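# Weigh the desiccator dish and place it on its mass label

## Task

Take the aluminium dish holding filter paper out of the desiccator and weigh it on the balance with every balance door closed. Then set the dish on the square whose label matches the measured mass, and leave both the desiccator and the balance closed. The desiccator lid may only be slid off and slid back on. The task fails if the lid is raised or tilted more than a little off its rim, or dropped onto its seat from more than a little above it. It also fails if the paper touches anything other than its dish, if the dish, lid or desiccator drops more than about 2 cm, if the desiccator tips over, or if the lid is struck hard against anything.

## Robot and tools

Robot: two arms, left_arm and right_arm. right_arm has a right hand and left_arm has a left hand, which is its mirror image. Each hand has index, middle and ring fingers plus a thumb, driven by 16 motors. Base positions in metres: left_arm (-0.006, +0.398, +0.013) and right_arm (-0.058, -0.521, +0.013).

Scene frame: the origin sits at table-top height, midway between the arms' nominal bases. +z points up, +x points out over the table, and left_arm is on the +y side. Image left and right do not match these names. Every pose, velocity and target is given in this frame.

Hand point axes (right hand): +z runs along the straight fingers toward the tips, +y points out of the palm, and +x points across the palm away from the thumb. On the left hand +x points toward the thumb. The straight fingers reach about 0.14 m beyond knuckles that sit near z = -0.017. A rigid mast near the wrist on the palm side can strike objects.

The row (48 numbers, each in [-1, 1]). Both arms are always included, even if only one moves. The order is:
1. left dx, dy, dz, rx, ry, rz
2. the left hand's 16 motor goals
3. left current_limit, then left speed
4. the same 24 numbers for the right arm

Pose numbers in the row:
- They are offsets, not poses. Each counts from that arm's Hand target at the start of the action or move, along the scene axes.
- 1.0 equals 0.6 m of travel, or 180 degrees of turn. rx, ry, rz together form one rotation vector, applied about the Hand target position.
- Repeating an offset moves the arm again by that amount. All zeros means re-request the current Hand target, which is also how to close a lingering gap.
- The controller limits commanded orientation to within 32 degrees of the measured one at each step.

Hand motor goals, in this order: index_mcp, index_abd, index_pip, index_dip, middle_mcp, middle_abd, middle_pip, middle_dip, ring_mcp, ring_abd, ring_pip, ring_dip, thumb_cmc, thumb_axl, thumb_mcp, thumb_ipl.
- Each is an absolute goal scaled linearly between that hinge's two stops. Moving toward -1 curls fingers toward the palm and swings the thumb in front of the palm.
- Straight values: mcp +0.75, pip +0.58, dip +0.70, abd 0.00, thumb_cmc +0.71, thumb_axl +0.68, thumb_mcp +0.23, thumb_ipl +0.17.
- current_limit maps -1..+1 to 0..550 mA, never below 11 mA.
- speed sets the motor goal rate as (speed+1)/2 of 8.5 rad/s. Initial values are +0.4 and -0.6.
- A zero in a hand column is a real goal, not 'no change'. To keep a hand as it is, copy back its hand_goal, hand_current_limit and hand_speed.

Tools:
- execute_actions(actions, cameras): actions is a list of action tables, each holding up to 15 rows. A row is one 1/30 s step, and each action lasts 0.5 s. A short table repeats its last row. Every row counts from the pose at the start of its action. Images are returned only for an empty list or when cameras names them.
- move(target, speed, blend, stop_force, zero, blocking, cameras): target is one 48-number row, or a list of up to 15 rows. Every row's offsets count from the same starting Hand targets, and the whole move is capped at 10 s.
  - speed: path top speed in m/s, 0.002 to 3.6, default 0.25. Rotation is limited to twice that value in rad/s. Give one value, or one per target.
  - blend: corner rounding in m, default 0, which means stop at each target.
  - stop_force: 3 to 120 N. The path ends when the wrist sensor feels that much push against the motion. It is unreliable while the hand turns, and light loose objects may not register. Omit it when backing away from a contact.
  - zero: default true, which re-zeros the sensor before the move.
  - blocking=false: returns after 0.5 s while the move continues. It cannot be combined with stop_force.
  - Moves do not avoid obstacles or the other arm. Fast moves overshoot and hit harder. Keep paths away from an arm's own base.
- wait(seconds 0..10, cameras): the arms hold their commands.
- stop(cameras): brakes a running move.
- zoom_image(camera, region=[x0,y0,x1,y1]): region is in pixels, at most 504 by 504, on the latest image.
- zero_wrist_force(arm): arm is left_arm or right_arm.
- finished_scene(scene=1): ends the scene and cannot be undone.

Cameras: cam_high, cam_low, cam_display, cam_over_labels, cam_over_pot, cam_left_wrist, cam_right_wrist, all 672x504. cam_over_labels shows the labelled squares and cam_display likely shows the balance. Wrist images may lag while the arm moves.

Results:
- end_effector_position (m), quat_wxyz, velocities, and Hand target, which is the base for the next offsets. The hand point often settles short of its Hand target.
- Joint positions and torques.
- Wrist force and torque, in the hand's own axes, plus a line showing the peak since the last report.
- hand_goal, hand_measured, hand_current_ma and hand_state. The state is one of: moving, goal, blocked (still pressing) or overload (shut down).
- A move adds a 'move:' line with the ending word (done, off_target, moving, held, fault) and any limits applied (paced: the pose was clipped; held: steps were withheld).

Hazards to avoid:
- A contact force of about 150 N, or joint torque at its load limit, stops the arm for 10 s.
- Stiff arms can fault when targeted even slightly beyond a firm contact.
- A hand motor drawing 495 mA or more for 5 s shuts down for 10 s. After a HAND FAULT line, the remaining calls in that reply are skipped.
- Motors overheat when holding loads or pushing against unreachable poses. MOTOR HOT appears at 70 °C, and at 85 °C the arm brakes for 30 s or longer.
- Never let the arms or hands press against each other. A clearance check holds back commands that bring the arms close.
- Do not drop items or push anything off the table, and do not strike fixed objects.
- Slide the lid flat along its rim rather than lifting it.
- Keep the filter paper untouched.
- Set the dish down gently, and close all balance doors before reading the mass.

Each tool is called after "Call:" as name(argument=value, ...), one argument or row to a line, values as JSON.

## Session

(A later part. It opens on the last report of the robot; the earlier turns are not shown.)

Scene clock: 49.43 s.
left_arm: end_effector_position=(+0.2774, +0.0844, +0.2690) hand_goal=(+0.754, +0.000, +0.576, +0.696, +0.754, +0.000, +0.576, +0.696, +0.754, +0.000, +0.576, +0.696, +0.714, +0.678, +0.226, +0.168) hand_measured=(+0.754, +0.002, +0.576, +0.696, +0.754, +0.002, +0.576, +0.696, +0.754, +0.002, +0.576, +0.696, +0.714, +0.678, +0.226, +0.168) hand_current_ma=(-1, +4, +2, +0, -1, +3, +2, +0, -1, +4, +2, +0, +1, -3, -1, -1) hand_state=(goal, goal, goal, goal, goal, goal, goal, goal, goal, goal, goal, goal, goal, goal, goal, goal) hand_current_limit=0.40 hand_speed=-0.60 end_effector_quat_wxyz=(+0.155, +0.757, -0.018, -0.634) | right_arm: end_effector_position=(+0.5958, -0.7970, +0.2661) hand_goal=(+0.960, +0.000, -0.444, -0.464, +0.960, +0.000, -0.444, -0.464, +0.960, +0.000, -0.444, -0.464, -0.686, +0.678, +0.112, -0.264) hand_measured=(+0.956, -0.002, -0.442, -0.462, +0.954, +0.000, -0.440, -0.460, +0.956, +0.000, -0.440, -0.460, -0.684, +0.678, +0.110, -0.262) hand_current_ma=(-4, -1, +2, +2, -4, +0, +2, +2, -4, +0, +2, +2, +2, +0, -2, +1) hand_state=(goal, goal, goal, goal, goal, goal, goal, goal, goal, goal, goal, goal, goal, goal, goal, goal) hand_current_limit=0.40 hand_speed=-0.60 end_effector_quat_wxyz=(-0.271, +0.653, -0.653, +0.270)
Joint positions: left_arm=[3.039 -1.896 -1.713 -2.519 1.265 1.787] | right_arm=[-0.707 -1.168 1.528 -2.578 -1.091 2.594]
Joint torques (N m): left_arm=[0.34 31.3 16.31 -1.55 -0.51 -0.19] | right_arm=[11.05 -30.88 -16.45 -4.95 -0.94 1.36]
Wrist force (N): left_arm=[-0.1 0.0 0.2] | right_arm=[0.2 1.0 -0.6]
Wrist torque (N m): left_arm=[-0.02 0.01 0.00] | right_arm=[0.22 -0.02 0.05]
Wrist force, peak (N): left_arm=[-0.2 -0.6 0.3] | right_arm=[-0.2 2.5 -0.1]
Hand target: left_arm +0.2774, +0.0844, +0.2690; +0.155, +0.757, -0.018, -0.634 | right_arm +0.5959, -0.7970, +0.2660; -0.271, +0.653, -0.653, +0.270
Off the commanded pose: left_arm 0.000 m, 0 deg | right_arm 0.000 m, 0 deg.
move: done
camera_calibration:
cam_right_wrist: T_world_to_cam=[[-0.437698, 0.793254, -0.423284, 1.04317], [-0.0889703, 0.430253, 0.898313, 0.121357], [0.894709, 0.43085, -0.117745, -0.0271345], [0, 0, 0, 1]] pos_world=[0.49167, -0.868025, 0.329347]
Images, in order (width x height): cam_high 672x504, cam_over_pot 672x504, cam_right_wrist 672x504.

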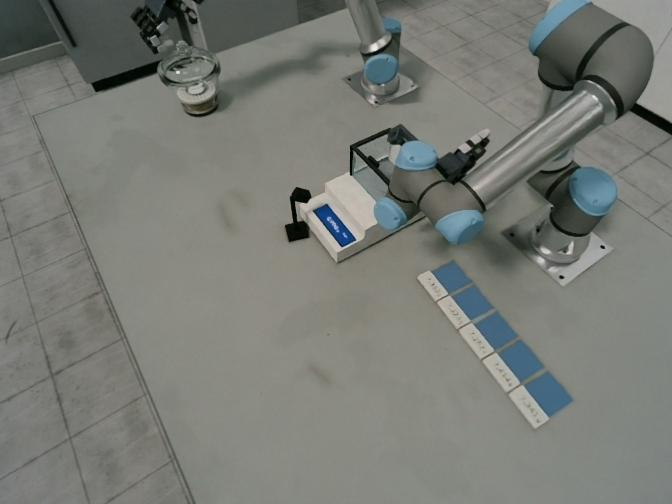

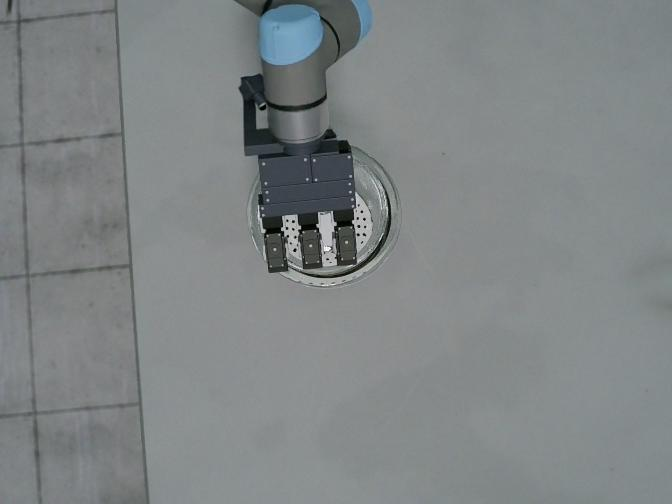

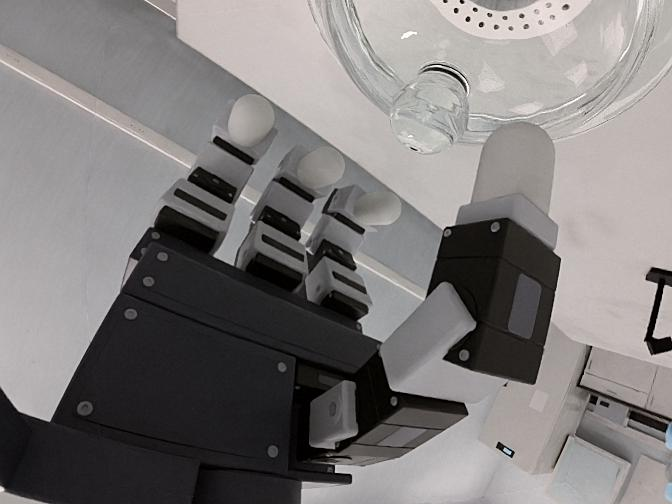

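Call:
move(
  target=[0,0,0,0,0,0, 0.754,0,0.576,0.696,0.754,0,0.576,0.696,0.754,0,0.576,0.696,0.714,0.678,0.226,0.168,0.4,-0.6, 0,0,-0.0683,0,0,0, 0.959,0,-0.445,-0.464,0.959,0,-0.445,-0.464,0.959,0,-0.445,-0.464,-0.686,0.678,0.112,-0.265,0.4,-0.6],
  speed=0.05,
  stop_force=5,
  cameras=["cam_right_wrist","cam_over_pot","cam_high"],
)

Call:
zoom_image(
  camera="cam_right_wrist",
  region=[270, 80, 570, 330],
)

Call:
zoom_image(
  camera="cam_high",
  region=[140, 0, 250, 130],
)

Scene clock: 55.77 s.
left_arm: end_effector_position=(+0.2774, +0.0844, +0.2690) hand_goal=(+0.754, +0.000, +0.576, +0.696, +0.754, +0.000, +0.576, +0.696, +0.754, +0.000, +0.576, +0.696, +0.714, +0.678, +0.226, +0.168) hand_measured=(+0.754, +0.002, +0.576, +0.696, +0.754, +0.002, +0.576, +0.696, +0.754, +0.002, +0.576, +0.696, +0.714, +0.678, +0.226, +0.168) hand_current_ma=(-1, +4, +2, +0, -1, +3, +2, +0, -1, +4, +2, +0, +1, -3, -1, -1) hand_state=(goal, goal, goal, goal, goal, goal, goal, goal, goal, goal, goal, goal, goal, goal, goal, goal) hand_current_limit=0.40 hand_speed=-0.60 end_effector_quat_wxyz=(+0.155, +0.757, -0.018, -0.634) | right_arm: end_effector_position=(+0.5959, -0.7970, +0.2250) hand_goal=(+0.960, +0.000, -0.444, -0.464, +0.960, +0.000, -0.444, -0.464, +0.960, +0.000, -0.444, -0.464, -0.686, +0.678, +0.112, -0.264) hand_measured=(+0.956, -0.002, -0.442, -0.462, +0.954, +0.000, -0.440, -0.460, +0.956, +0.000, -0.440, -0.460, -0.684, +0.678, +0.110, -0.262) hand_current_ma=(-4, -1, +2, +2, -4, +0, +2, +2, -4, +0, +2, +2, +2, +0, -2, +1) hand_state=(goal, goal, goal, goal, goal, goal, goal, goal, goal, goal, goal, goal, goal, goal, goal, goal) hand_current_limit=0.40 hand_speed=-0.60 end_effector_quat_wxyz=(-0.271, +0.653, -0.653, +0.270)
Joint positions: left_arm=[3.039 -1.896 -1.713 -2.519 1.265 1.787] | right_arm=[-0.707 -1.13 1.585 -2.674 -1.091 2.595]
Joint torques (N m): left_arm=[0.89 31.04 15.97 -1.7 -0.48 -0.32] | right_arm=[5.58 -31.18 -15.73 -4.97 1.94 1.49]
Wrist force (N): left_arm=[-0.3 -0.3 0.3] | right_arm=[0.3 0.8 -1.0]
Wrist torque (N m): left_arm=[-0.06 0.04 -0.02] | right_arm=[0.23 -0.03 0.07]
Wrist force, peak (N): left_arm=[0.2 -0.3 0.5] | right_arm=[0.4 0.9 -1.0]
Hand target: left_arm +0.2774, +0.0844, +0.2690; +0.155, +0.757, -0.018, -0.634 | right_arm +0.5959, -0.7970, +0.2250; -0.271, +0.653, -0.653, +0.270
Off the commanded pose: left_arm 0.000 m, 0 deg | right_arm 0.000 m, 0 deg.
move: done
camera_calibration:
cam_right_wrist: T_world_to_cam=[[-0.43763, 0.793344, -0.423184, 1.02571], [-0.0889878, 0.430121, 0.898374, 0.158112], [0.894741, 0.430814, -0.117636, -0.0320945], [0, 0, 0, 1]] pos_world=[0.49167, -0.867925, 0.288246]
Images, in order (width x height): cam_high 672x504, cam_over_pot 672x504, cam_right_wrist 672x504.

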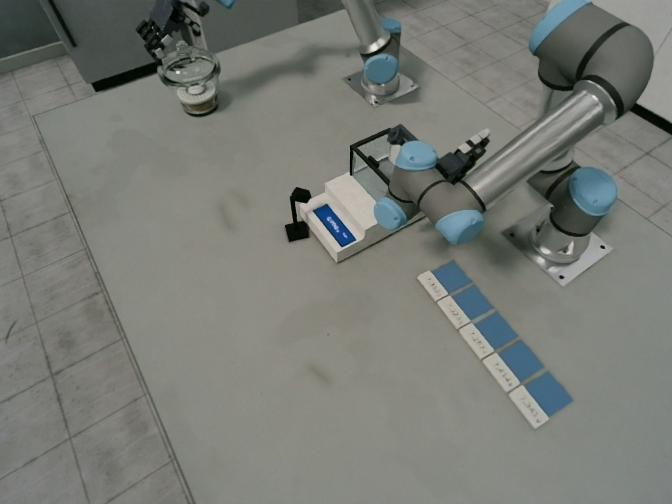

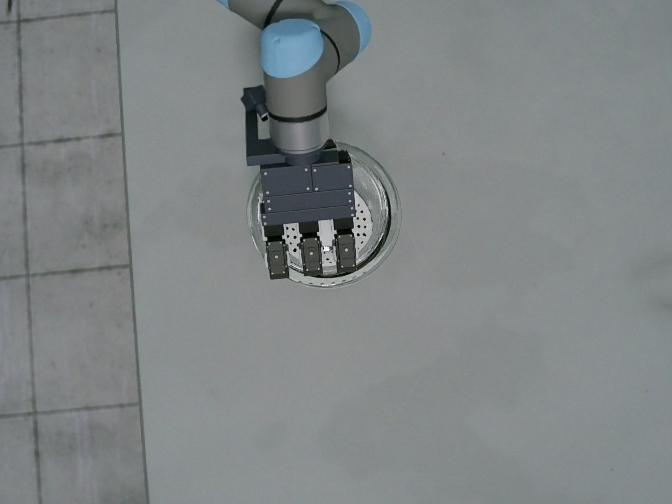

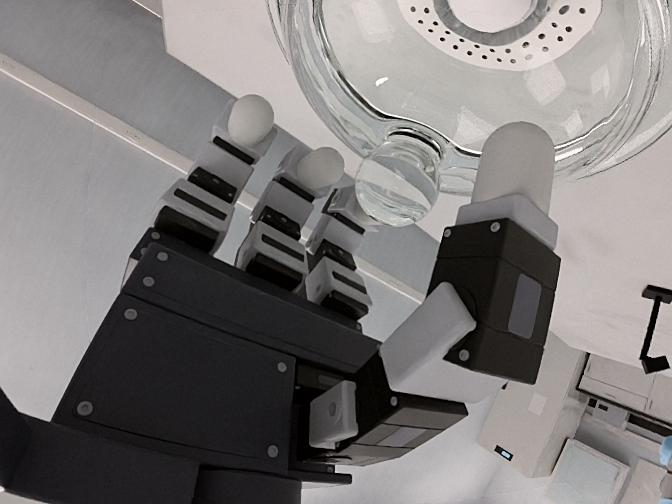

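Scaled by 1.680 from the camera's 672x504 image, which has a finer 960x720 frame.

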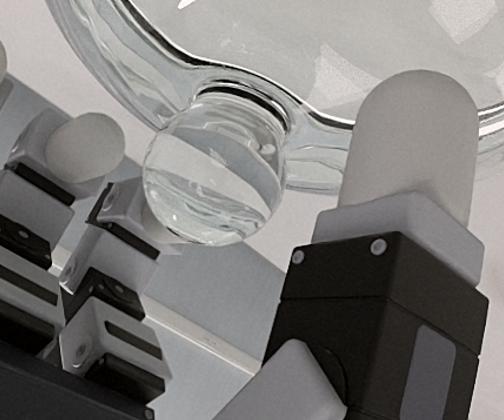

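Scaled by 3.877.

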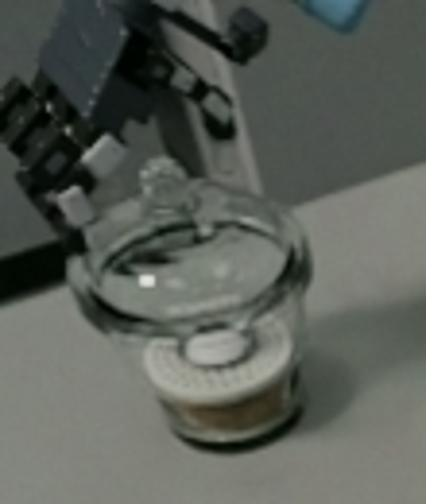

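Call:
move(
  target=[0,0,0,0,0,0, 0.754,0,0.576,0.696,0.754,0,0.576,0.696,0.754,0,0.576,0.696,0.714,0.678,0.226,0.168,0.4,-0.6, 0,0,-0.02,0,0,0, 0.959,0,-0.445,-0.464,0.959,0,-0.445,-0.464,0.959,0,-0.445,-0.464,-0.686,0.678,0.112,-0.265,0.4,-0.8],
  speed=0.03,
  stop_force=4,
  cameras=[],
)

Call:
move(
  target=[0,0,0,0,0,0, 0.754,0,0.576,0.696,0.754,0,0.576,0.696,0.754,0,0.576,0.696,0.714,0.678,0.226,0.168,0.4,-0.6, 0,0,0,0,0,0, 0.836,0,-0.591,-0.348,0.836,0,-0.591,-0.348,0.959,0,-0.445,-0.464,-0.686,0.678,0.079,-0.459,0.4,-0.8],
  speed=0.03,
  cameras=["cam_right_wrist","cam_high"],
)

Call:
zoom_image(
  camera="cam_right_wrist",
  region=[270, 80, 570, 330],
)

Scene clock: 60.03 s.
left_arm: end_effector_position=(+0.2774, +0.0844, +0.2690) hand_goal=(+0.754, +0.000, +0.576, +0.696, +0.754, +0.000, +0.576, +0.696, +0.754, +0.000, +0.576, +0.696, +0.714, +0.678, +0.226, +0.168) hand_measured=(+0.754, +0.002, +0.576, +0.696, +0.754, +0.002, +0.576, +0.696, +0.754, +0.002, +0.576, +0.696, +0.714, +0.678, +0.226, +0.168) hand_current_ma=(-1, +4, +2, +0, -1, +3, +2, +0, -1, +4, +2, +0, +1, -3, -1, -1) hand_state=(goal, goal, goal, goal, goal, goal, goal, goal, goal, goal, goal, goal, goal, goal, goal, goal) hand_current_limit=0.40 hand_speed=-0.60 end_effector_quat_wxyz=(+0.155, +0.757, -0.018, -0.634) | right_arm: end_effector_position=(+0.5959, -0.7970, +0.2130) hand_goal=(+0.960, +0.000, -0.444, -0.464, +0.960, +0.000, -0.444, -0.464, +0.960, +0.000, -0.444, -0.464, -0.686, +0.678, +0.112, -0.264) hand_measured=(+0.956, -0.002, -0.442, -0.462, +0.954, +0.000, -0.442, -0.464, +0.956, +0.000, -0.440, -0.460, -0.684, +0.678, +0.110, -0.262) hand_current_ma=(-4, -1, +2, +2, -4, +0, +1, +0, -4, +0, +2, +2, +2, +0, -2, +1) hand_state=(goal, goal, goal, goal, goal, goal, goal, goal, goal, goal, goal, goal, goal, goal, goal, goal) hand_current_limit=0.40 hand_speed=-0.80 end_effector_quat_wxyz=(-0.271, +0.653, -0.653, +0.270)
Joint positions: left_arm=[3.039 -1.896 -1.713 -2.519 1.265 1.787] | right_arm=[-0.707 -1.117 1.6 -2.702 -1.091 2.595]
Joint torques (N m): left_arm=[1.08 31.88 15.82 -1.56 -0.45 -0.18] | right_arm=[0.97 -30.09 -15.1 -4.84 1.99 -0.27]
Wrist force (N): left_arm=[-0.3 -0.4 0.0] | right_arm=[0.2 0.5 -1.0]
Wrist torque (N m): left_arm=[-0.07 0.04 -0.02] | right_arm=[0.28 -0.01 0.06]
Wrist force, peak (N): left_arm=[-0.1 -0.6 0.3] | right_arm=[0.5 1.0 -1.1]
Hand target: left_arm +0.2774, +0.0844, +0.2690; +0.155, +0.757, -0.018, -0.634 | right_arm +0.5959, -0.7970, +0.2130; -0.271, +0.653, -0.653, +0.270
Off the commanded pose: left_arm 0.000 m, 0 deg | right_arm 0.000 m, 0 deg.
move: done
No camera images: "cameras" was empty.

Scene clock: 60.67 s.
left_arm: end_effector_position=(+0.2774, +0.0844, +0.2690) hand_goal=(+0.754, +0.000, +0.576, +0.696, +0.754, +0.000, +0.576, +0.696, +0.754, +0.000, +0.576, +0.696, +0.714, +0.678, +0.226, +0.168) hand_measured=(+0.754, +0.002, +0.576, +0.696, +0.754, +0.002, +0.576, +0.696, +0.754, +0.002, +0.576, +0.696, +0.714, +0.678, +0.226, +0.168) hand_current_ma=(-1, +4, +2, +0, -1, +3, +2, +0, -1, +4, +2, +0, +1, -3, -1, -1) hand_state=(goal, goal, goal, goal, goal, goal, goal, goal, goal, goal, goal, goal, goal, goal, goal, goal) hand_current_limit=0.40 hand_speed=-0.60 end_effector_quat_wxyz=(+0.155, +0.757, -0.018, -0.634) | right_arm: end_effector_position=(+0.5959, -0.7970, +0.2130) hand_goal=(+0.836, +0.000, -0.590, -0.348, +0.836, +0.000, -0.590, -0.348, +0.960, +0.000, -0.444, -0.464, -0.686, +0.678, +0.080, -0.458) hand_measured=(+0.834, -0.002, -0.586, -0.350, +0.834, +0.000, -0.586, -0.350, +0.956, +0.000, -0.440, -0.460, -0.684, +0.678, +0.080, -0.454) hand_current_ma=(-2, -1, +4, -1, -2, +0, +4, -1, -4, +0, +2, +2, +2, +0, +0, +3) hand_state=(goal, goal, goal, goal, goal, goal, goal, goal, goal, goal, goal, goal, goal, goal, goal, goal) hand_current_limit=0.40 hand_speed=-0.80 end_effector_quat_wxyz=(-0.271, +0.653, -0.653, +0.270)
Joint positions: left_arm=[3.039 -1.896 -1.713 -2.519 1.265 1.787] | right_arm=[-0.707 -1.117 1.6 -2.702 -1.091 2.595]
Joint torques (N m): left_arm=[0.38 31.1 16.05 -1.54 -0.54 -0.29] | right_arm=[0.37 -31.7 -16.03 -3.2 2.09 -0.32]
Wrist force (N): left_arm=[0.1 0.1 0.0] | right_arm=[0.2 1.2 -0.6]
Wrist torque (N m): left_arm=[0.01 -0.01 0.01] | right_arm=[0.26 -0.02 0.07]
Wrist force, peak (N): left_arm=[0.2 -0.1 0.6] | right_arm=[0.1 -1.7 -0.6]
Hand target: left_arm +0.2774, +0.0844, +0.2690; +0.155, +0.757, -0.018, -0.634 | right_arm +0.5959, -0.7970, +0.2130; -0.271, +0.653, -0.653, +0.270
Off the commanded pose: left_arm 0.000 m, 0 deg | right_arm 0.000 m, 0 deg.
move: done
camera_calibration:
cam_right_wrist: T_world_to_cam=[[-0.43763, 0.793344, -0.423184, 1.02059], [-0.0889878, 0.430121, 0.898374, 0.168983], [0.894741, 0.430814, -0.117636, -0.0335178], [0, 0, 0, 1]] pos_world=[0.49167, -0.867925, 0.276146]
Images, in order (width x height): cam_high 672x504, cam_right_wrist 672x504.

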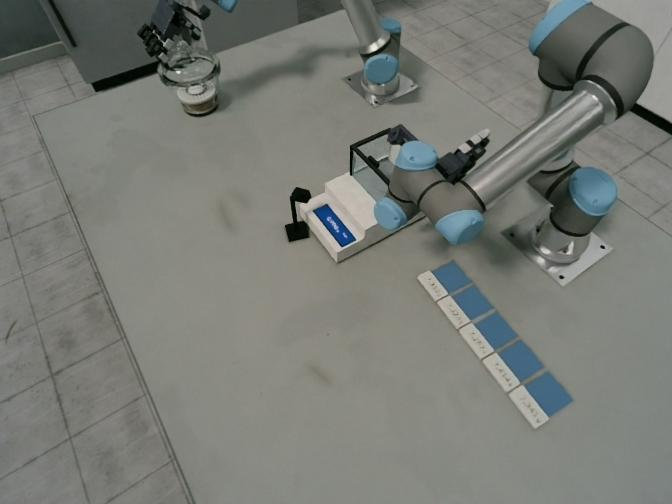

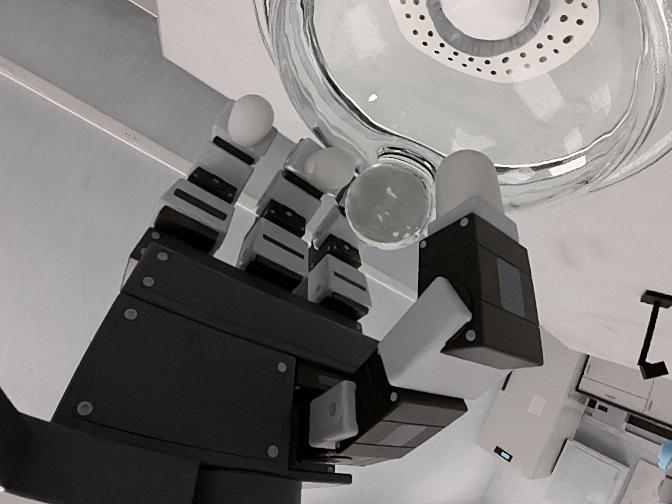

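Scaled by 1.680 from the camera's 672x504 image, which has a finer 960x720 frame.

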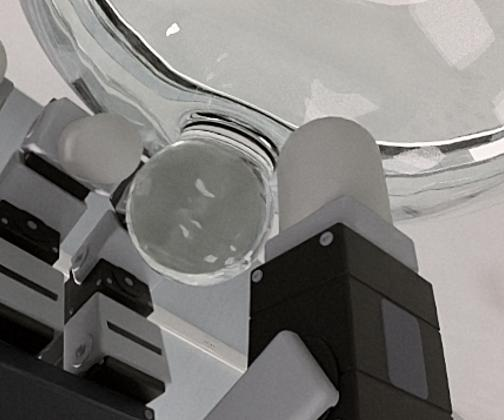

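Call:
move(
  target=[0,0,0,0,0,0, 0.754,0,0.576,0.696,0.754,0,0.576,0.696,0.754,0,0.576,0.696,0.714,0.678,0.226,0.168,0.4,-0.6, 0,0,0,0,0,0, 0.712,0,-0.679,-0.304,0.712,0,-0.679,-0.304,0.959,0,-0.445,-0.464,-0.686,0.678,0.0,-0.568,0.1,-0.9],
  speed=0.03,
  cameras=["cam_right_wrist","cam_over_pot"],
)

Call:
zoom_image(
  camera="cam_right_wrist",
  region=[270, 80, 570, 330],
)

Scene clock: 61.67 s.
left_arm: end_effector_position=(+0.2774, +0.0844, +0.2690) hand_goal=(+0.754, +0.000, +0.576, +0.696, +0.754, +0.000, +0.576, +0.696, +0.754, +0.000, +0.576, +0.696, +0.714, +0.678, +0.226, +0.168) hand_measured=(+0.754, +0.002, +0.576, +0.696, +0.754, +0.002, +0.576, +0.696, +0.754, +0.002, +0.576, +0.696, +0.714, +0.678, +0.226, +0.168) hand_current_ma=(-1, +4, +2, +0, -1, +3, +2, +0, -1, +4, +2, +0, +1, -3, -1, -1) hand_state=(goal, goal, goal, goal, goal, goal, goal, goal, goal, goal, goal, goal, goal, goal, goal, goal) hand_current_limit=0.40 hand_speed=-0.60 end_effector_quat_wxyz=(+0.155, +0.757, -0.018, -0.634) | right_arm: end_effector_position=(+0.5959, -0.7970, +0.2130) hand_goal=(+0.712, +0.000, -0.678, -0.304, +0.712, +0.000, -0.678, -0.304, +0.960, +0.000, -0.444, -0.464, -0.686, +0.678, +0.000, -0.568) hand_measured=(+0.798, -0.002, -0.646, -0.306, +0.798, +0.000, -0.644, -0.306, +0.956, +0.000, -0.440, -0.460, -0.684, +0.678, +0.044, -0.496) hand_current_ma=(+258, +0, +58, -1, +264, +0, +62, -1, -4, +0, +2, +2, +2, +0, +131, +284) hand_state=(blocked, goal, blocked, goal, blocked, goal, blocked, goal, goal, goal, goal, goal, goal, goal, blocked, blocked) hand_current_limit=0.10 hand_speed=-0.90 end_effector_quat_wxyz=(-0.271, +0.653, -0.653, +0.270)
Joint positions: left_arm=[3.039 -1.896 -1.713 -2.519 1.265 1.787] | right_arm=[-0.707 -1.117 1.6 -2.702 -1.091 2.595]
Joint torques (N m): left_arm=[0.23 31.37 15.74 -1.58 -0.52 -0.37] | right_arm=[-1.18 -32.92 -18.24 -0.77 2.03 -0.3]
Wrist force (N): left_arm=[0.2 -0.1 0.0] | right_arm=[0.6 -1.9 -1.6]
Wrist torque (N m): left_arm=[-0.02 -0.03 0.02] | right_arm=[0.76 -0.05 0.06]
Wrist force, peak (N): left_arm=[0.2 -0.5 0.0] | right_arm=[0.4 -2.6 -2.0]
Hand target: left_arm +0.2774, +0.0844, +0.2690; +0.155, +0.757, -0.018, -0.634 | right_arm +0.5959, -0.7970, +0.2130; -0.271, +0.653, -0.653, +0.270
Off the commanded pose: left_arm 0.000 m, 0 deg | right_arm 0.000 m, 0 deg.
move: done
camera_calibration:
cam_right_wrist: T_world_to_cam=[[-0.43763, 0.793344, -0.423184, 1.02059], [-0.0889878, 0.430121, 0.898374, 0.168983], [0.894741, 0.430814, -0.117636, -0.0335178], [0, 0, 0, 1]] pos_world=[0.49167, -0.867925, 0.276146]
Images, in order (width x height): cam_over_pot 672x504, cam_right_wrist 672x504.

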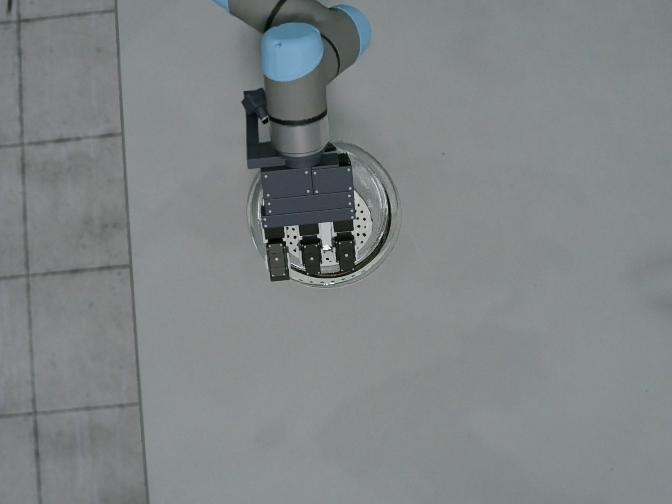

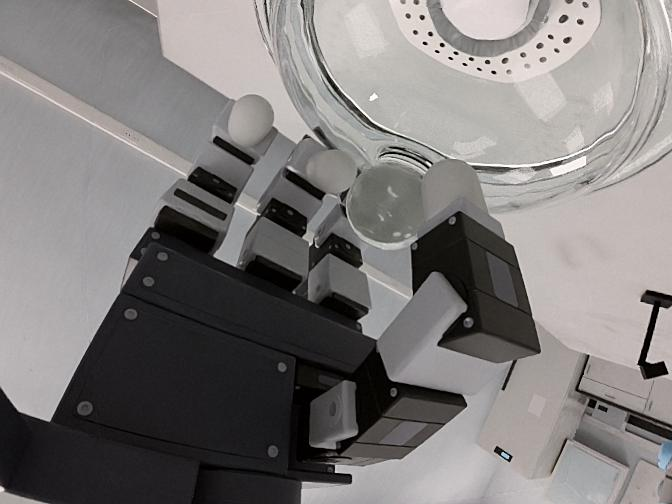

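Scaled by 1.680 from the camera's 672x504 image, which has a finer 960x720 frame.

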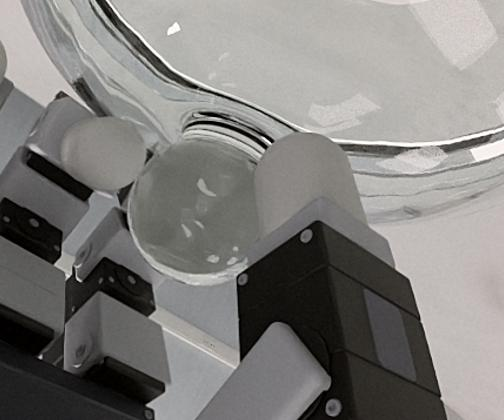

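Call:
move(
  target=[0,0,0,0,0,0, 0.754,0,0.576,0.696,0.754,0,0.576,0.696,0.754,0,0.576,0.696,0.714,0.678,0.226,0.168,0.4,-0.6, 0,0,0,0,0,0, 0.616,0,-0.737,-0.304,0.616,0,-0.737,-0.304,0.959,0,-0.445,-0.464,-0.686,0.678,-0.112,-0.643,0.6,-0.9],
  speed=0.03,
  cameras=[],
)

Call:
zero_wrist_force(
  arm="right_arm",
)

Call:
move(
  target=[0,0,0,0,0,0, 0.754,0,0.576,0.696,0.754,0,0.576,0.696,0.754,0,0.576,0.696,0.714,0.678,0.226,0.168,0.4,-0.6, 0,0,0.001667,0,0,0, 0.616,0,-0.737,-0.304,0.616,0,-0.737,-0.304,0.959,0,-0.445,-0.464,-0.686,0.678,-0.112,-0.643,0.6,-0.9],
  speed=0.01,
  cameras=[],
)

Scene clock: 62.77 s.
left_arm: end_effector_position=(+0.2774, +0.0844, +0.2690) hand_goal=(+0.754, +0.000, +0.576, +0.696, +0.754, +0.000, +0.576, +0.696, +0.754, +0.000, +0.576, +0.696, +0.714, +0.678, +0.226, +0.168) hand_measured=(+0.754, +0.002, +0.576, +0.696, +0.754, +0.002, +0.576, +0.696, +0.754, +0.002, +0.576, +0.696, +0.714, +0.678, +0.226, +0.168) hand_current_ma=(-1, +4, +2, +0, -1, +3, +2, +0, -1, +4, +2, +0, +1, -3, -1, -1) hand_state=(goal, goal, goal, goal, goal, goal, goal, goal, goal, goal, goal, goal, goal, goal, goal, goal) hand_current_limit=0.40 hand_speed=-0.60 end_effector_quat_wxyz=(+0.155, +0.757, -0.018, -0.634) | right_arm: end_effector_position=(+0.5959, -0.7970, +0.2130) hand_goal=(+0.616, +0.000, -0.736, -0.304, +0.616, +0.000, -0.736, -0.304, +0.960, +0.000, -0.444, -0.464, -0.686, +0.678, -0.112, -0.642) hand_measured=(+0.796, +0.000, -0.676, -0.306, +0.798, +0.000, -0.674, -0.306, +0.956, +0.000, -0.440, -0.460, -0.682, +0.678, +0.044, -0.498) hand_current_ma=(+440, +0, +143, -1, +440, +0, +147, -1, -4, +0, +2, +2, +3, +0, +440, +440) hand_state=(blocked, goal, blocked, goal, blocked, goal, blocked, goal, goal, goal, goal, goal, goal, goal, blocked, blocked) hand_current_limit=0.60 hand_speed=-0.90 end_effector_quat_wxyz=(-0.271, +0.653, -0.653, +0.270)
Joint positions: left_arm=[3.039 -1.896 -1.713 -2.519 1.265 1.787] | right_arm=[-0.707 -1.117 1.6 -2.702 -1.091 2.595]
Joint torques (N m): left_arm=[0.29 31.34 15.62 -1.67 -0.74 -0.24] | right_arm=[-2.18 -35.26 -20.86 0.1 1.36 -0.49]
Wrist force (N): left_arm=[0.1 -0.1 -0.1] | right_arm=[0.9 -4.8 -3.6]
Wrist torque (N m): left_arm=[0.00 -0.02 0.01] | right_arm=[1.04 -0.07 0.04]
Wrist force, peak (N): left_arm=[-0.3 -0.3 0.4] | right_arm=[0.7 -5.0 -3.8]
Hand target: left_arm +0.2774, +0.0844, +0.2690; +0.155, +0.757, -0.018, -0.634 | right_arm +0.5959, -0.7970, +0.2130; -0.271, +0.653, -0.653, +0.270
Off the commanded pose: left_arm 0.000 m, 0 deg | right_arm 0.000 m, 0 deg.
move: done
No camera images: "cameras" was empty.

Wrist force sensor zeroed.

Scene clock: 63.47 s.
left_arm: end_effector_position=(+0.2774, +0.0844, +0.2690) hand_goal=(+0.754, +0.000, +0.576, +0.696, +0.754, +0.000, +0.576, +0.696, +0.754, +0.000, +0.576, +0.696, +0.714, +0.678, +0.226, +0.168) hand_measured=(+0.754, +0.002, +0.576, +0.696, +0.754, +0.002, +0.576, +0.696, +0.754, +0.002, +0.576, +0.696, +0.714, +0.678, +0.226, +0.168) hand_current_ma=(-1, +4, +2, +0, -1, +3, +2, +0, -1, +4, +2, +0, +1, -3, -1, -1) hand_state=(goal, goal, goal, goal, goal, goal, goal, goal, goal, goal, goal, goal, goal, goal, goal, goal) hand_current_limit=0.40 hand_speed=-0.60 end_effector_quat_wxyz=(+0.155, +0.757, -0.018, -0.634) | right_arm: end_effector_position=(+0.5959, -0.7970, +0.2139) hand_goal=(+0.616, +0.000, -0.736, -0.304, +0.616, +0.000, -0.736, -0.304, +0.960, +0.000, -0.444, -0.464, -0.686, +0.678, -0.112, -0.642) hand_measured=(+0.794, +0.000, -0.686, -0.306, +0.792, +0.000, -0.686, -0.306, +0.956, +0.000, -0.440, -0.460, -0.670, +0.688, +0.044, -0.498) hand_current_ma=(+439, +0, +107, -1, +438, +0, +109, -1, -4, +0, +2, +2, +22, +16, +440, +440) hand_state=(blocked, goal, blocked, goal, blocked, goal, blocked, goal, goal, goal, goal, goal, goal, goal, blocked, blocked) hand_current_limit=0.60 hand_speed=-0.90 end_effector_quat_wxyz=(-0.271, +0.653, -0.653, +0.270)
Joint positions: left_arm=[3.039 -1.896 -1.713 -2.519 1.265 1.787] | right_arm=[-0.707 -1.118 1.599 -2.699 -1.091 2.595]
Joint torques (N m): left_arm=[-0.24 31.94 15.89 -1.54 -0.62 -0.31] | right_arm=[-3.5 -54.87 -29.16 0.23 0.32 -0.29]
Wrist force (N, zeroed by zero_wrist_force on right_arm): left_arm=[-0.2 -0.1 0.2] | right_arm=[-0.8 5.9 2.6]
Wrist torque (N m, zeroed by zero_wrist_force on right_arm): left_arm=[-0.04 0.02 -0.01] | right_arm=[0.08 0.09 -0.01]
Wrist force, peak (N, zeroed by zero_wrist_force on right_arm): left_arm=[0.1 -0.4 0.3] | right_arm=[-0.7 6.3 3.3]
Hand target: left_arm +0.2774, +0.0844, +0.2690; +0.155, +0.757, -0.018, -0.634 | right_arm +0.5959, -0.7970, +0.2140; -0.271, +0.653, -0.653, +0.270
Off the commanded pose: left_arm 0.000 m, 0 deg | right_arm 0.000 m, 0 deg.
move: done
No camera images: "cameras" was empty.

Call:
move(
  target=[0,0,0,0,0,0, 0.754,0,0.576,0.696,0.754,0,0.576,0.696,0.754,0,0.576,0.696,0.714,0.678,0.226,0.168,0.4,-0.6, 0,0,0.001667,0,0,0, 0.616,0,-0.737,-0.304,0.616,0,-0.737,-0.304,0.959,0,-0.445,-0.464,-0.686,0.678,-0.112,-0.643,0.6,-0.9],
  speed=0.01,
  cameras=["cam_right_wrist","cam_high","cam_over_pot"],
)

Call:
zoom_image(
  camera="cam_right_wrist",
  region=[270, 80, 570, 330],
)

Call:
zoom_image(
  camera="cam_high",
  region=[140, 0, 250, 130],
)

Scene clock: 67.63 s.
left_arm: end_effector_position=(+0.2774, +0.0844, +0.2690) hand_goal=(+0.754, +0.000, +0.576, +0.696, +0.754, +0.000, +0.576, +0.696, +0.754, +0.000, +0.576, +0.696, +0.714, +0.678, +0.226, +0.168) hand_measured=(+0.754, +0.002, +0.576, +0.696, +0.754, +0.002, +0.576, +0.696, +0.754, +0.002, +0.576, +0.696, +0.714, +0.678, +0.226, +0.168) hand_current_ma=(-1, +4, +2, +0, -1, +3, +2, +0, -1, +4, +2, +0, +1, -3, -1, -1) hand_state=(goal, goal, goal, goal, goal, goal, goal, goal, goal, goal, goal, goal, goal, goal, goal, goal) hand_current_limit=0.40 hand_speed=-0.60 end_effector_quat_wxyz=(+0.155, +0.757, -0.018, -0.634) | right_arm: end_effector_position=(+0.5959, -0.7970, +0.2149) hand_goal=(+0.616, +0.000, -0.736, -0.304, +0.616, +0.000, -0.736, -0.304, +0.960, +0.000, -0.444, -0.464, -0.686, +0.678, -0.112, -0.642) hand_measured=(+0.784, +0.000, -0.688, -0.306, +0.782, +0.000, -0.688, -0.306, +0.956, +0.000, -0.440, -0.460, -0.668, +0.690, +0.044, -0.498) hand_current_ma=(+438, +0, +105, -1, +438, +0, +106, -1, -4, +0, +2, +2, +26, +20, +440, +440) hand_state=(moving, goal, blocked, goal, moving, goal, blocked, goal, goal, goal, goal, goal, goal, goal, blocked, blocked) hand_current_limit=0.60 hand_speed=-0.90 end_effector_quat_wxyz=(-0.271, +0.653, -0.653, +0.270)
Joint positions: left_arm=[3.039 -1.896 -1.713 -2.519 1.265 1.787] | right_arm=[-0.707 -1.119 1.598 -2.697 -1.091 2.595]
Joint torques (N m): left_arm=[0.24 30.59 16.27 -1.66 -0.61 -0.33] | right_arm=[-3.13 -55.15 -29.72 -0.09 -1.66 -0.24]
Wrist force (N, zeroed by zero_wrist_force on right_arm): left_arm=[0.1 0.0 0.0] | right_arm=[-0.8 6.7 2.7]
Wrist torque (N m, zeroed by zero_wrist_force on right_arm): left_arm=[-0.01 -0.01 0.01] | right_arm=[0.10 0.05 -0.01]
Wrist force, peak (N, zeroed by zero_wrist_force on right_arm): left_arm=[0.0 -0.5 -0.5] | right_arm=[-0.6 6.8 3.6]
Hand target: left_arm +0.2774, +0.0844, +0.2690; +0.155, +0.757, -0.018, -0.634 | right_arm +0.5959, -0.7970, +0.2150; -0.271, +0.653, -0.653, +0.270
Off the commanded pose: left_arm 0.000 m, 0 deg | right_arm 0.000 m, 0 deg.
move: done
camera_calibration:
cam_right_wrist: T_world_to_cam=[[-0.43763, 0.793344, -0.423184, 1.02144], [-0.0889878, 0.430121, 0.898374, 0.167186], [0.894741, 0.430814, -0.117636, -0.0332826], [0, 0, 0, 1]] pos_world=[0.49167, -0.867925, 0.278146]
Images, in order (width x height): cam_high 672x504, cam_over_pot 672x504, cam_right_wrist 672x504.

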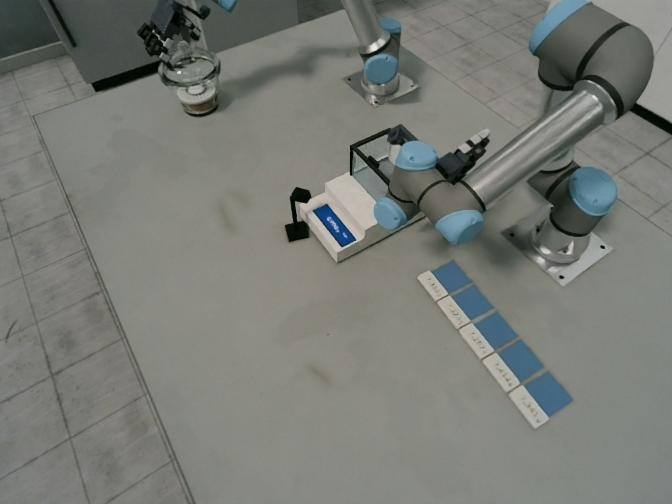

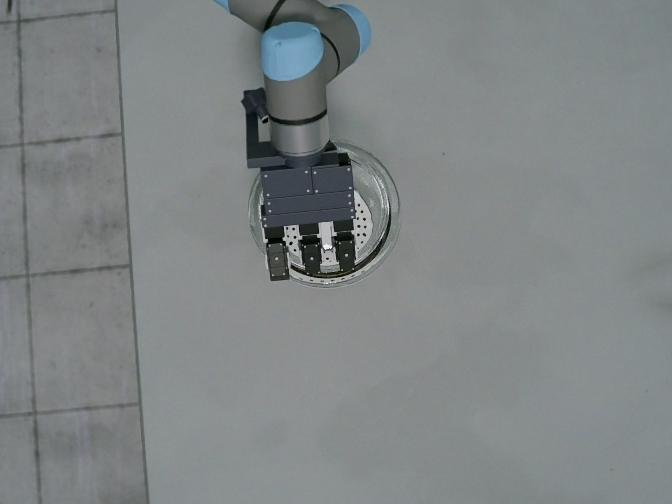

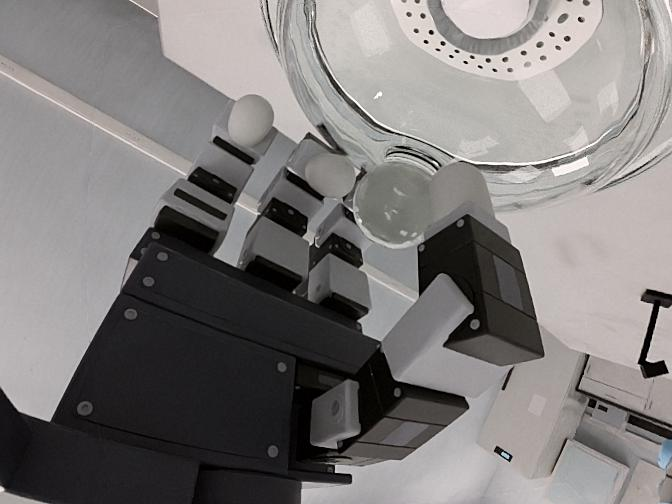

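Scaled by 1.680 from the camera's 672x504 image, which has a finer 960x720 frame.

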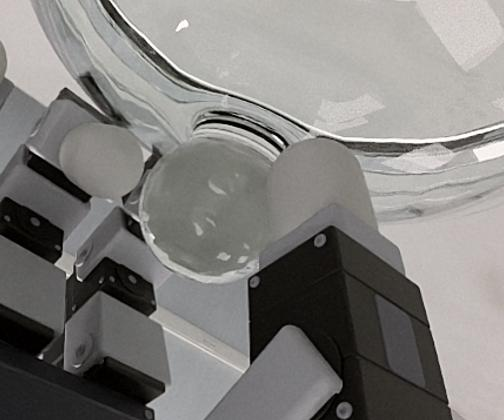

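Scaled by 3.877.

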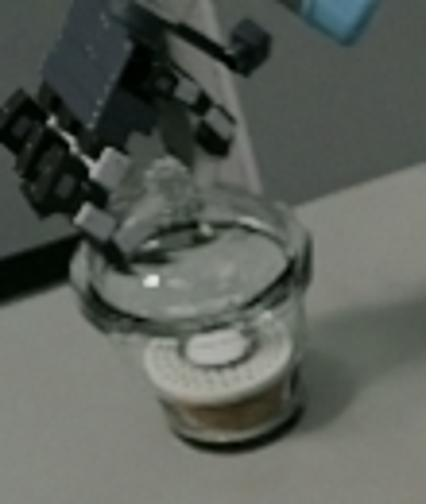

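Call:
move(
  target=[0,0,0,0,0,0, 0.754,0,0.576,0.696,0.754,0,0.576,0.696,0.754,0,0.576,0.696,0.714,0.678,0.226,0.168,0.4,-0.6, 0,0,0,0,0,0, 0.959,0,-0.445,-0.464,0.959,0,-0.445,-0.464,0.959,0,-0.445,-0.464,-0.686,0.678,0.112,-0.265,0.4,-0.8],
  speed=0.03,
  cameras=["cam_over_pot"],
)

Call:
zero_wrist_force(
  arm="right_arm",
)

Call:
move(
  target=[0,0,0,0,0,0, 0.754,0,0.576,0.696,0.754,0,0.576,0.696,0.754,0,0.576,0.696,0.714,0.678,0.226,0.168,0.4,-0.6, 0,0,-0.042,0,0,0, 0.959,0,-0.445,-0.464,0.959,0,-0.445,-0.464,0.959,0,-0.445,-0.464,-0.686,0.678,0.112,-0.265,0.4,-0.8],
  speed=0.01,
  stop_force=3,
  cameras=["cam_right_wrist","cam_high","cam_over_pot"],
)

Call:
zoom_image(
  camera="cam_right_wrist",
  region=[270, 80, 570, 330],
)

Call:
zoom_image(
  camera="cam_high",
  region=[140, 0, 250, 130],
)

Scene clock: 69.63 s.
left_arm: end_effector_position=(+0.2774, +0.0844, +0.2690) hand_goal=(+0.754, +0.000, +0.576, +0.696, +0.754, +0.000, +0.576, +0.696, +0.754, +0.000, +0.576, +0.696, +0.714, +0.678, +0.226, +0.168) hand_measured=(+0.754, +0.002, +0.576, +0.696, +0.754, +0.002, +0.576, +0.696, +0.754, +0.002, +0.576, +0.696, +0.714, +0.678, +0.226, +0.168) hand_current_ma=(-1, +4, +2, +0, -1, +3, +2, +0, -1, +4, +2, +0, +1, -3, -1, -1) hand_state=(goal, goal, goal, goal, goal, goal, goal, goal, goal, goal, goal, goal, goal, goal, goal, goal) hand_current_limit=0.40 hand_speed=-0.60 end_effector_quat_wxyz=(+0.155, +0.757, -0.018, -0.634) | right_arm: end_effector_position=(+0.5958, -0.7970, +0.2150) hand_goal=(+0.960, +0.000, -0.444, -0.464, +0.960, +0.000, -0.444, -0.464, +0.960, +0.000, -0.444, -0.464, -0.686, +0.678, +0.112, -0.264) hand_measured=(+0.944, +0.000, -0.446, -0.460, +0.944, +0.000, -0.446, -0.460, +0.956, +0.000, -0.440, -0.460, -0.682, +0.680, +0.106, -0.266) hand_current_ma=(-22, +0, -1, +2, -24, +0, -1, +2, -4, +0, +2, +2, +3, +2, -6, -2) hand_state=(goal, goal, goal, goal, goal, goal, goal, goal, goal, goal, goal, goal, goal, goal, goal, goal) hand_current_limit=0.40 hand_speed=-0.80 end_effector_quat_wxyz=(-0.271, +0.653, -0.653, +0.270)
Joint positions: left_arm=[3.039 -1.896 -1.713 -2.519 1.265 1.787] | right_arm=[-0.707 -1.12 1.597 -2.697 -1.091 2.595]
Joint torques (N m): left_arm=[0.97 31.43 15.55 -1.48 -0.62 -0.35] | right_arm=[-4.41 -43.36 -21.21 -4.14 0.22 -0.22]
Wrist force (N, zeroed by zero_wrist_force on right_arm): left_arm=[0.0 -0.2 0.2] | right_arm=[-0.6 5.8 2.8]
Wrist torque (N m, zeroed by zero_wrist_force on right_arm): left_arm=[-0.05 0.00 0.00] | right_arm=[-0.80 0.03 0.04]
Wrist force, peak (N, zeroed by zero_wrist_force on right_arm): left_arm=[0.0 -0.2 0.6] | right_arm=[-0.8 7.1 3.4]
Hand target: left_arm +0.2774, +0.0844, +0.2690; +0.155, +0.757, -0.018, -0.634 | right_arm +0.5959, -0.7970, +0.2150; -0.271, +0.653, -0.653, +0.270
Off the commanded pose: left_arm 0.000 m, 0 deg | right_arm 0.000 m, 0 deg.
move: done
Images, in order (width x height): cam_over_pot 672x504.

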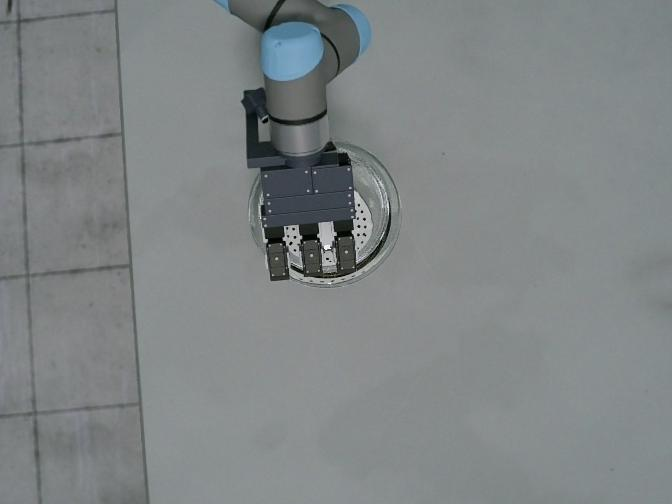

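Wrist force sensor zeroed.

Scene clock: 71.20 s.
left_arm: end_effector_position=(+0.2774, +0.0844, +0.2690) hand_goal=(+0.754, +0.000, +0.576, +0.696, +0.754, +0.000, +0.576, +0.696, +0.754, +0.000, +0.576, +0.696, +0.714, +0.678, +0.226, +0.168) hand_measured=(+0.754, +0.002, +0.576, +0.696, +0.754, +0.002, +0.576, +0.696, +0.754, +0.002, +0.576, +0.696, +0.714, +0.678, +0.226, +0.168) hand_current_ma=(-1, +4, +2, +0, -1, +3, +2, +0, -1, +4, +2, +0, +1, -3, -1, -1) hand_state=(goal, goal, goal, goal, goal, goal, goal, goal, goal, goal, goal, goal, goal, goal, goal, goal) hand_current_limit=0.40 hand_speed=-0.60 end_effector_quat_wxyz=(+0.155, +0.757, -0.018, -0.634) | right_arm: end_effector_position=(+0.5959, -0.7970, +0.2119) hand_goal=(+0.960, +0.000, -0.444, -0.464, +0.960, +0.000, -0.444, -0.464, +0.960, +0.000, -0.444, -0.464, -0.686, +0.678, +0.112, -0.264) hand_measured=(+0.950, +0.000, -0.452, -0.470, +0.946, +0.000, -0.448, -0.468, +0.956, +0.000, -0.440, -0.460, -0.682, +0.680, +0.106, -0.266) hand_current_ma=(-14, +0, -7, -4, -18, +0, -3, -2, -4, +0, +2, +2, +3, +2, -6, -2) hand_state=(goal, goal, goal, goal, goal, goal, goal, goal, goal, goal, goal, goal, goal, goal, goal, goal) hand_current_limit=0.40 hand_speed=-0.80 end_effector_quat_wxyz=(-0.271, +0.653, -0.653, +0.271)
Joint positions: left_arm=[3.039 -1.896 -1.713 -2.519 1.265 1.787] | right_arm=[-0.707 -1.116 1.601 -2.704 -1.091 2.595]
Joint torques (N m): left_arm=[1.08 30.9 15.81 -1.59 -0.54 -0.23] | right_arm=[-3.69 -55.87 -30.1 -0.56 1.54 -0.42]
Wrist force (N, zeroed by zero_wrist_force on right_arm): left_arm=[-0.1 -0.1 0.1] | right_arm=[-0.2 -0.2 -0.3]
Wrist torque (N m, zeroed by zero_wrist_force on right_arm): left_arm=[-0.04 0.01 -0.01] | right_arm=[-0.01 0.02 -0.02]
Wrist force, peak (N, zeroed by zero_wrist_force on right_arm): left_arm=[0.3 0.1 0.6] | right_arm=[-0.7 -2.8 -1.6]
Hand target: left_arm +0.2774, +0.0844, +0.2690; +0.155, +0.757, -0.018, -0.634 | right_arm +0.5959, -0.7970, +0.2119; -0.271, +0.653, -0.653, +0.271 (not the last commanded pose)
Off the commanded pose: left_arm 0.000 m, 0 deg | right_arm 0.022 m, 0 deg.
move: contact (right_arm)
camera_calibration:
cam_right_wrist: T_world_to_cam=[[-0.437549, 0.793325, -0.423303, 1.02015], [-0.0890044, 0.430236, 0.898318, 0.170004], [0.894779, 0.430734, -0.11764, -0.0337217], [0, 0, 0, 1]] pos_world=[0.491669, -0.867925, 0.275147]
Images, in order (width x height): cam_high 672x504, cam_over_pot 672x504, cam_right_wrist 672x504.

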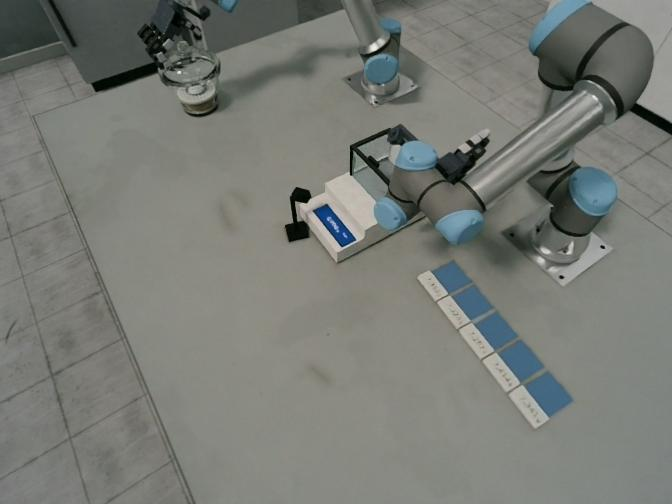

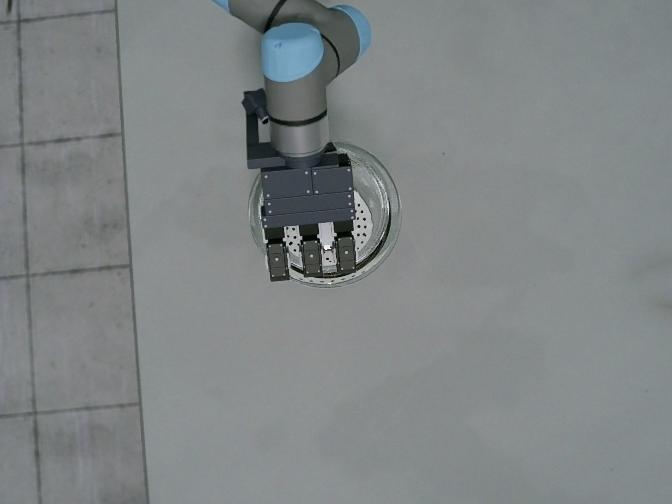

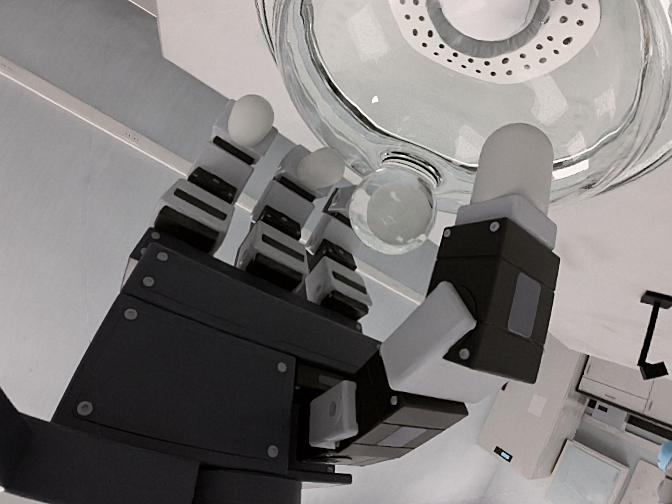

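Scaled by 1.680 from the camera's 672x504 image, which has a finer 960x720 frame.

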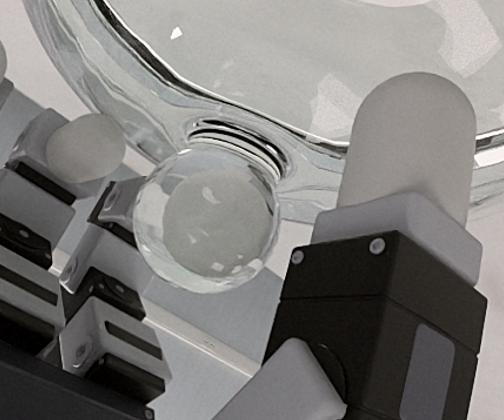

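Scaled by 3.877.

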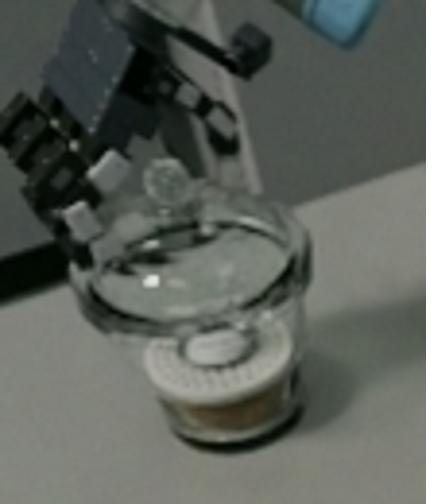

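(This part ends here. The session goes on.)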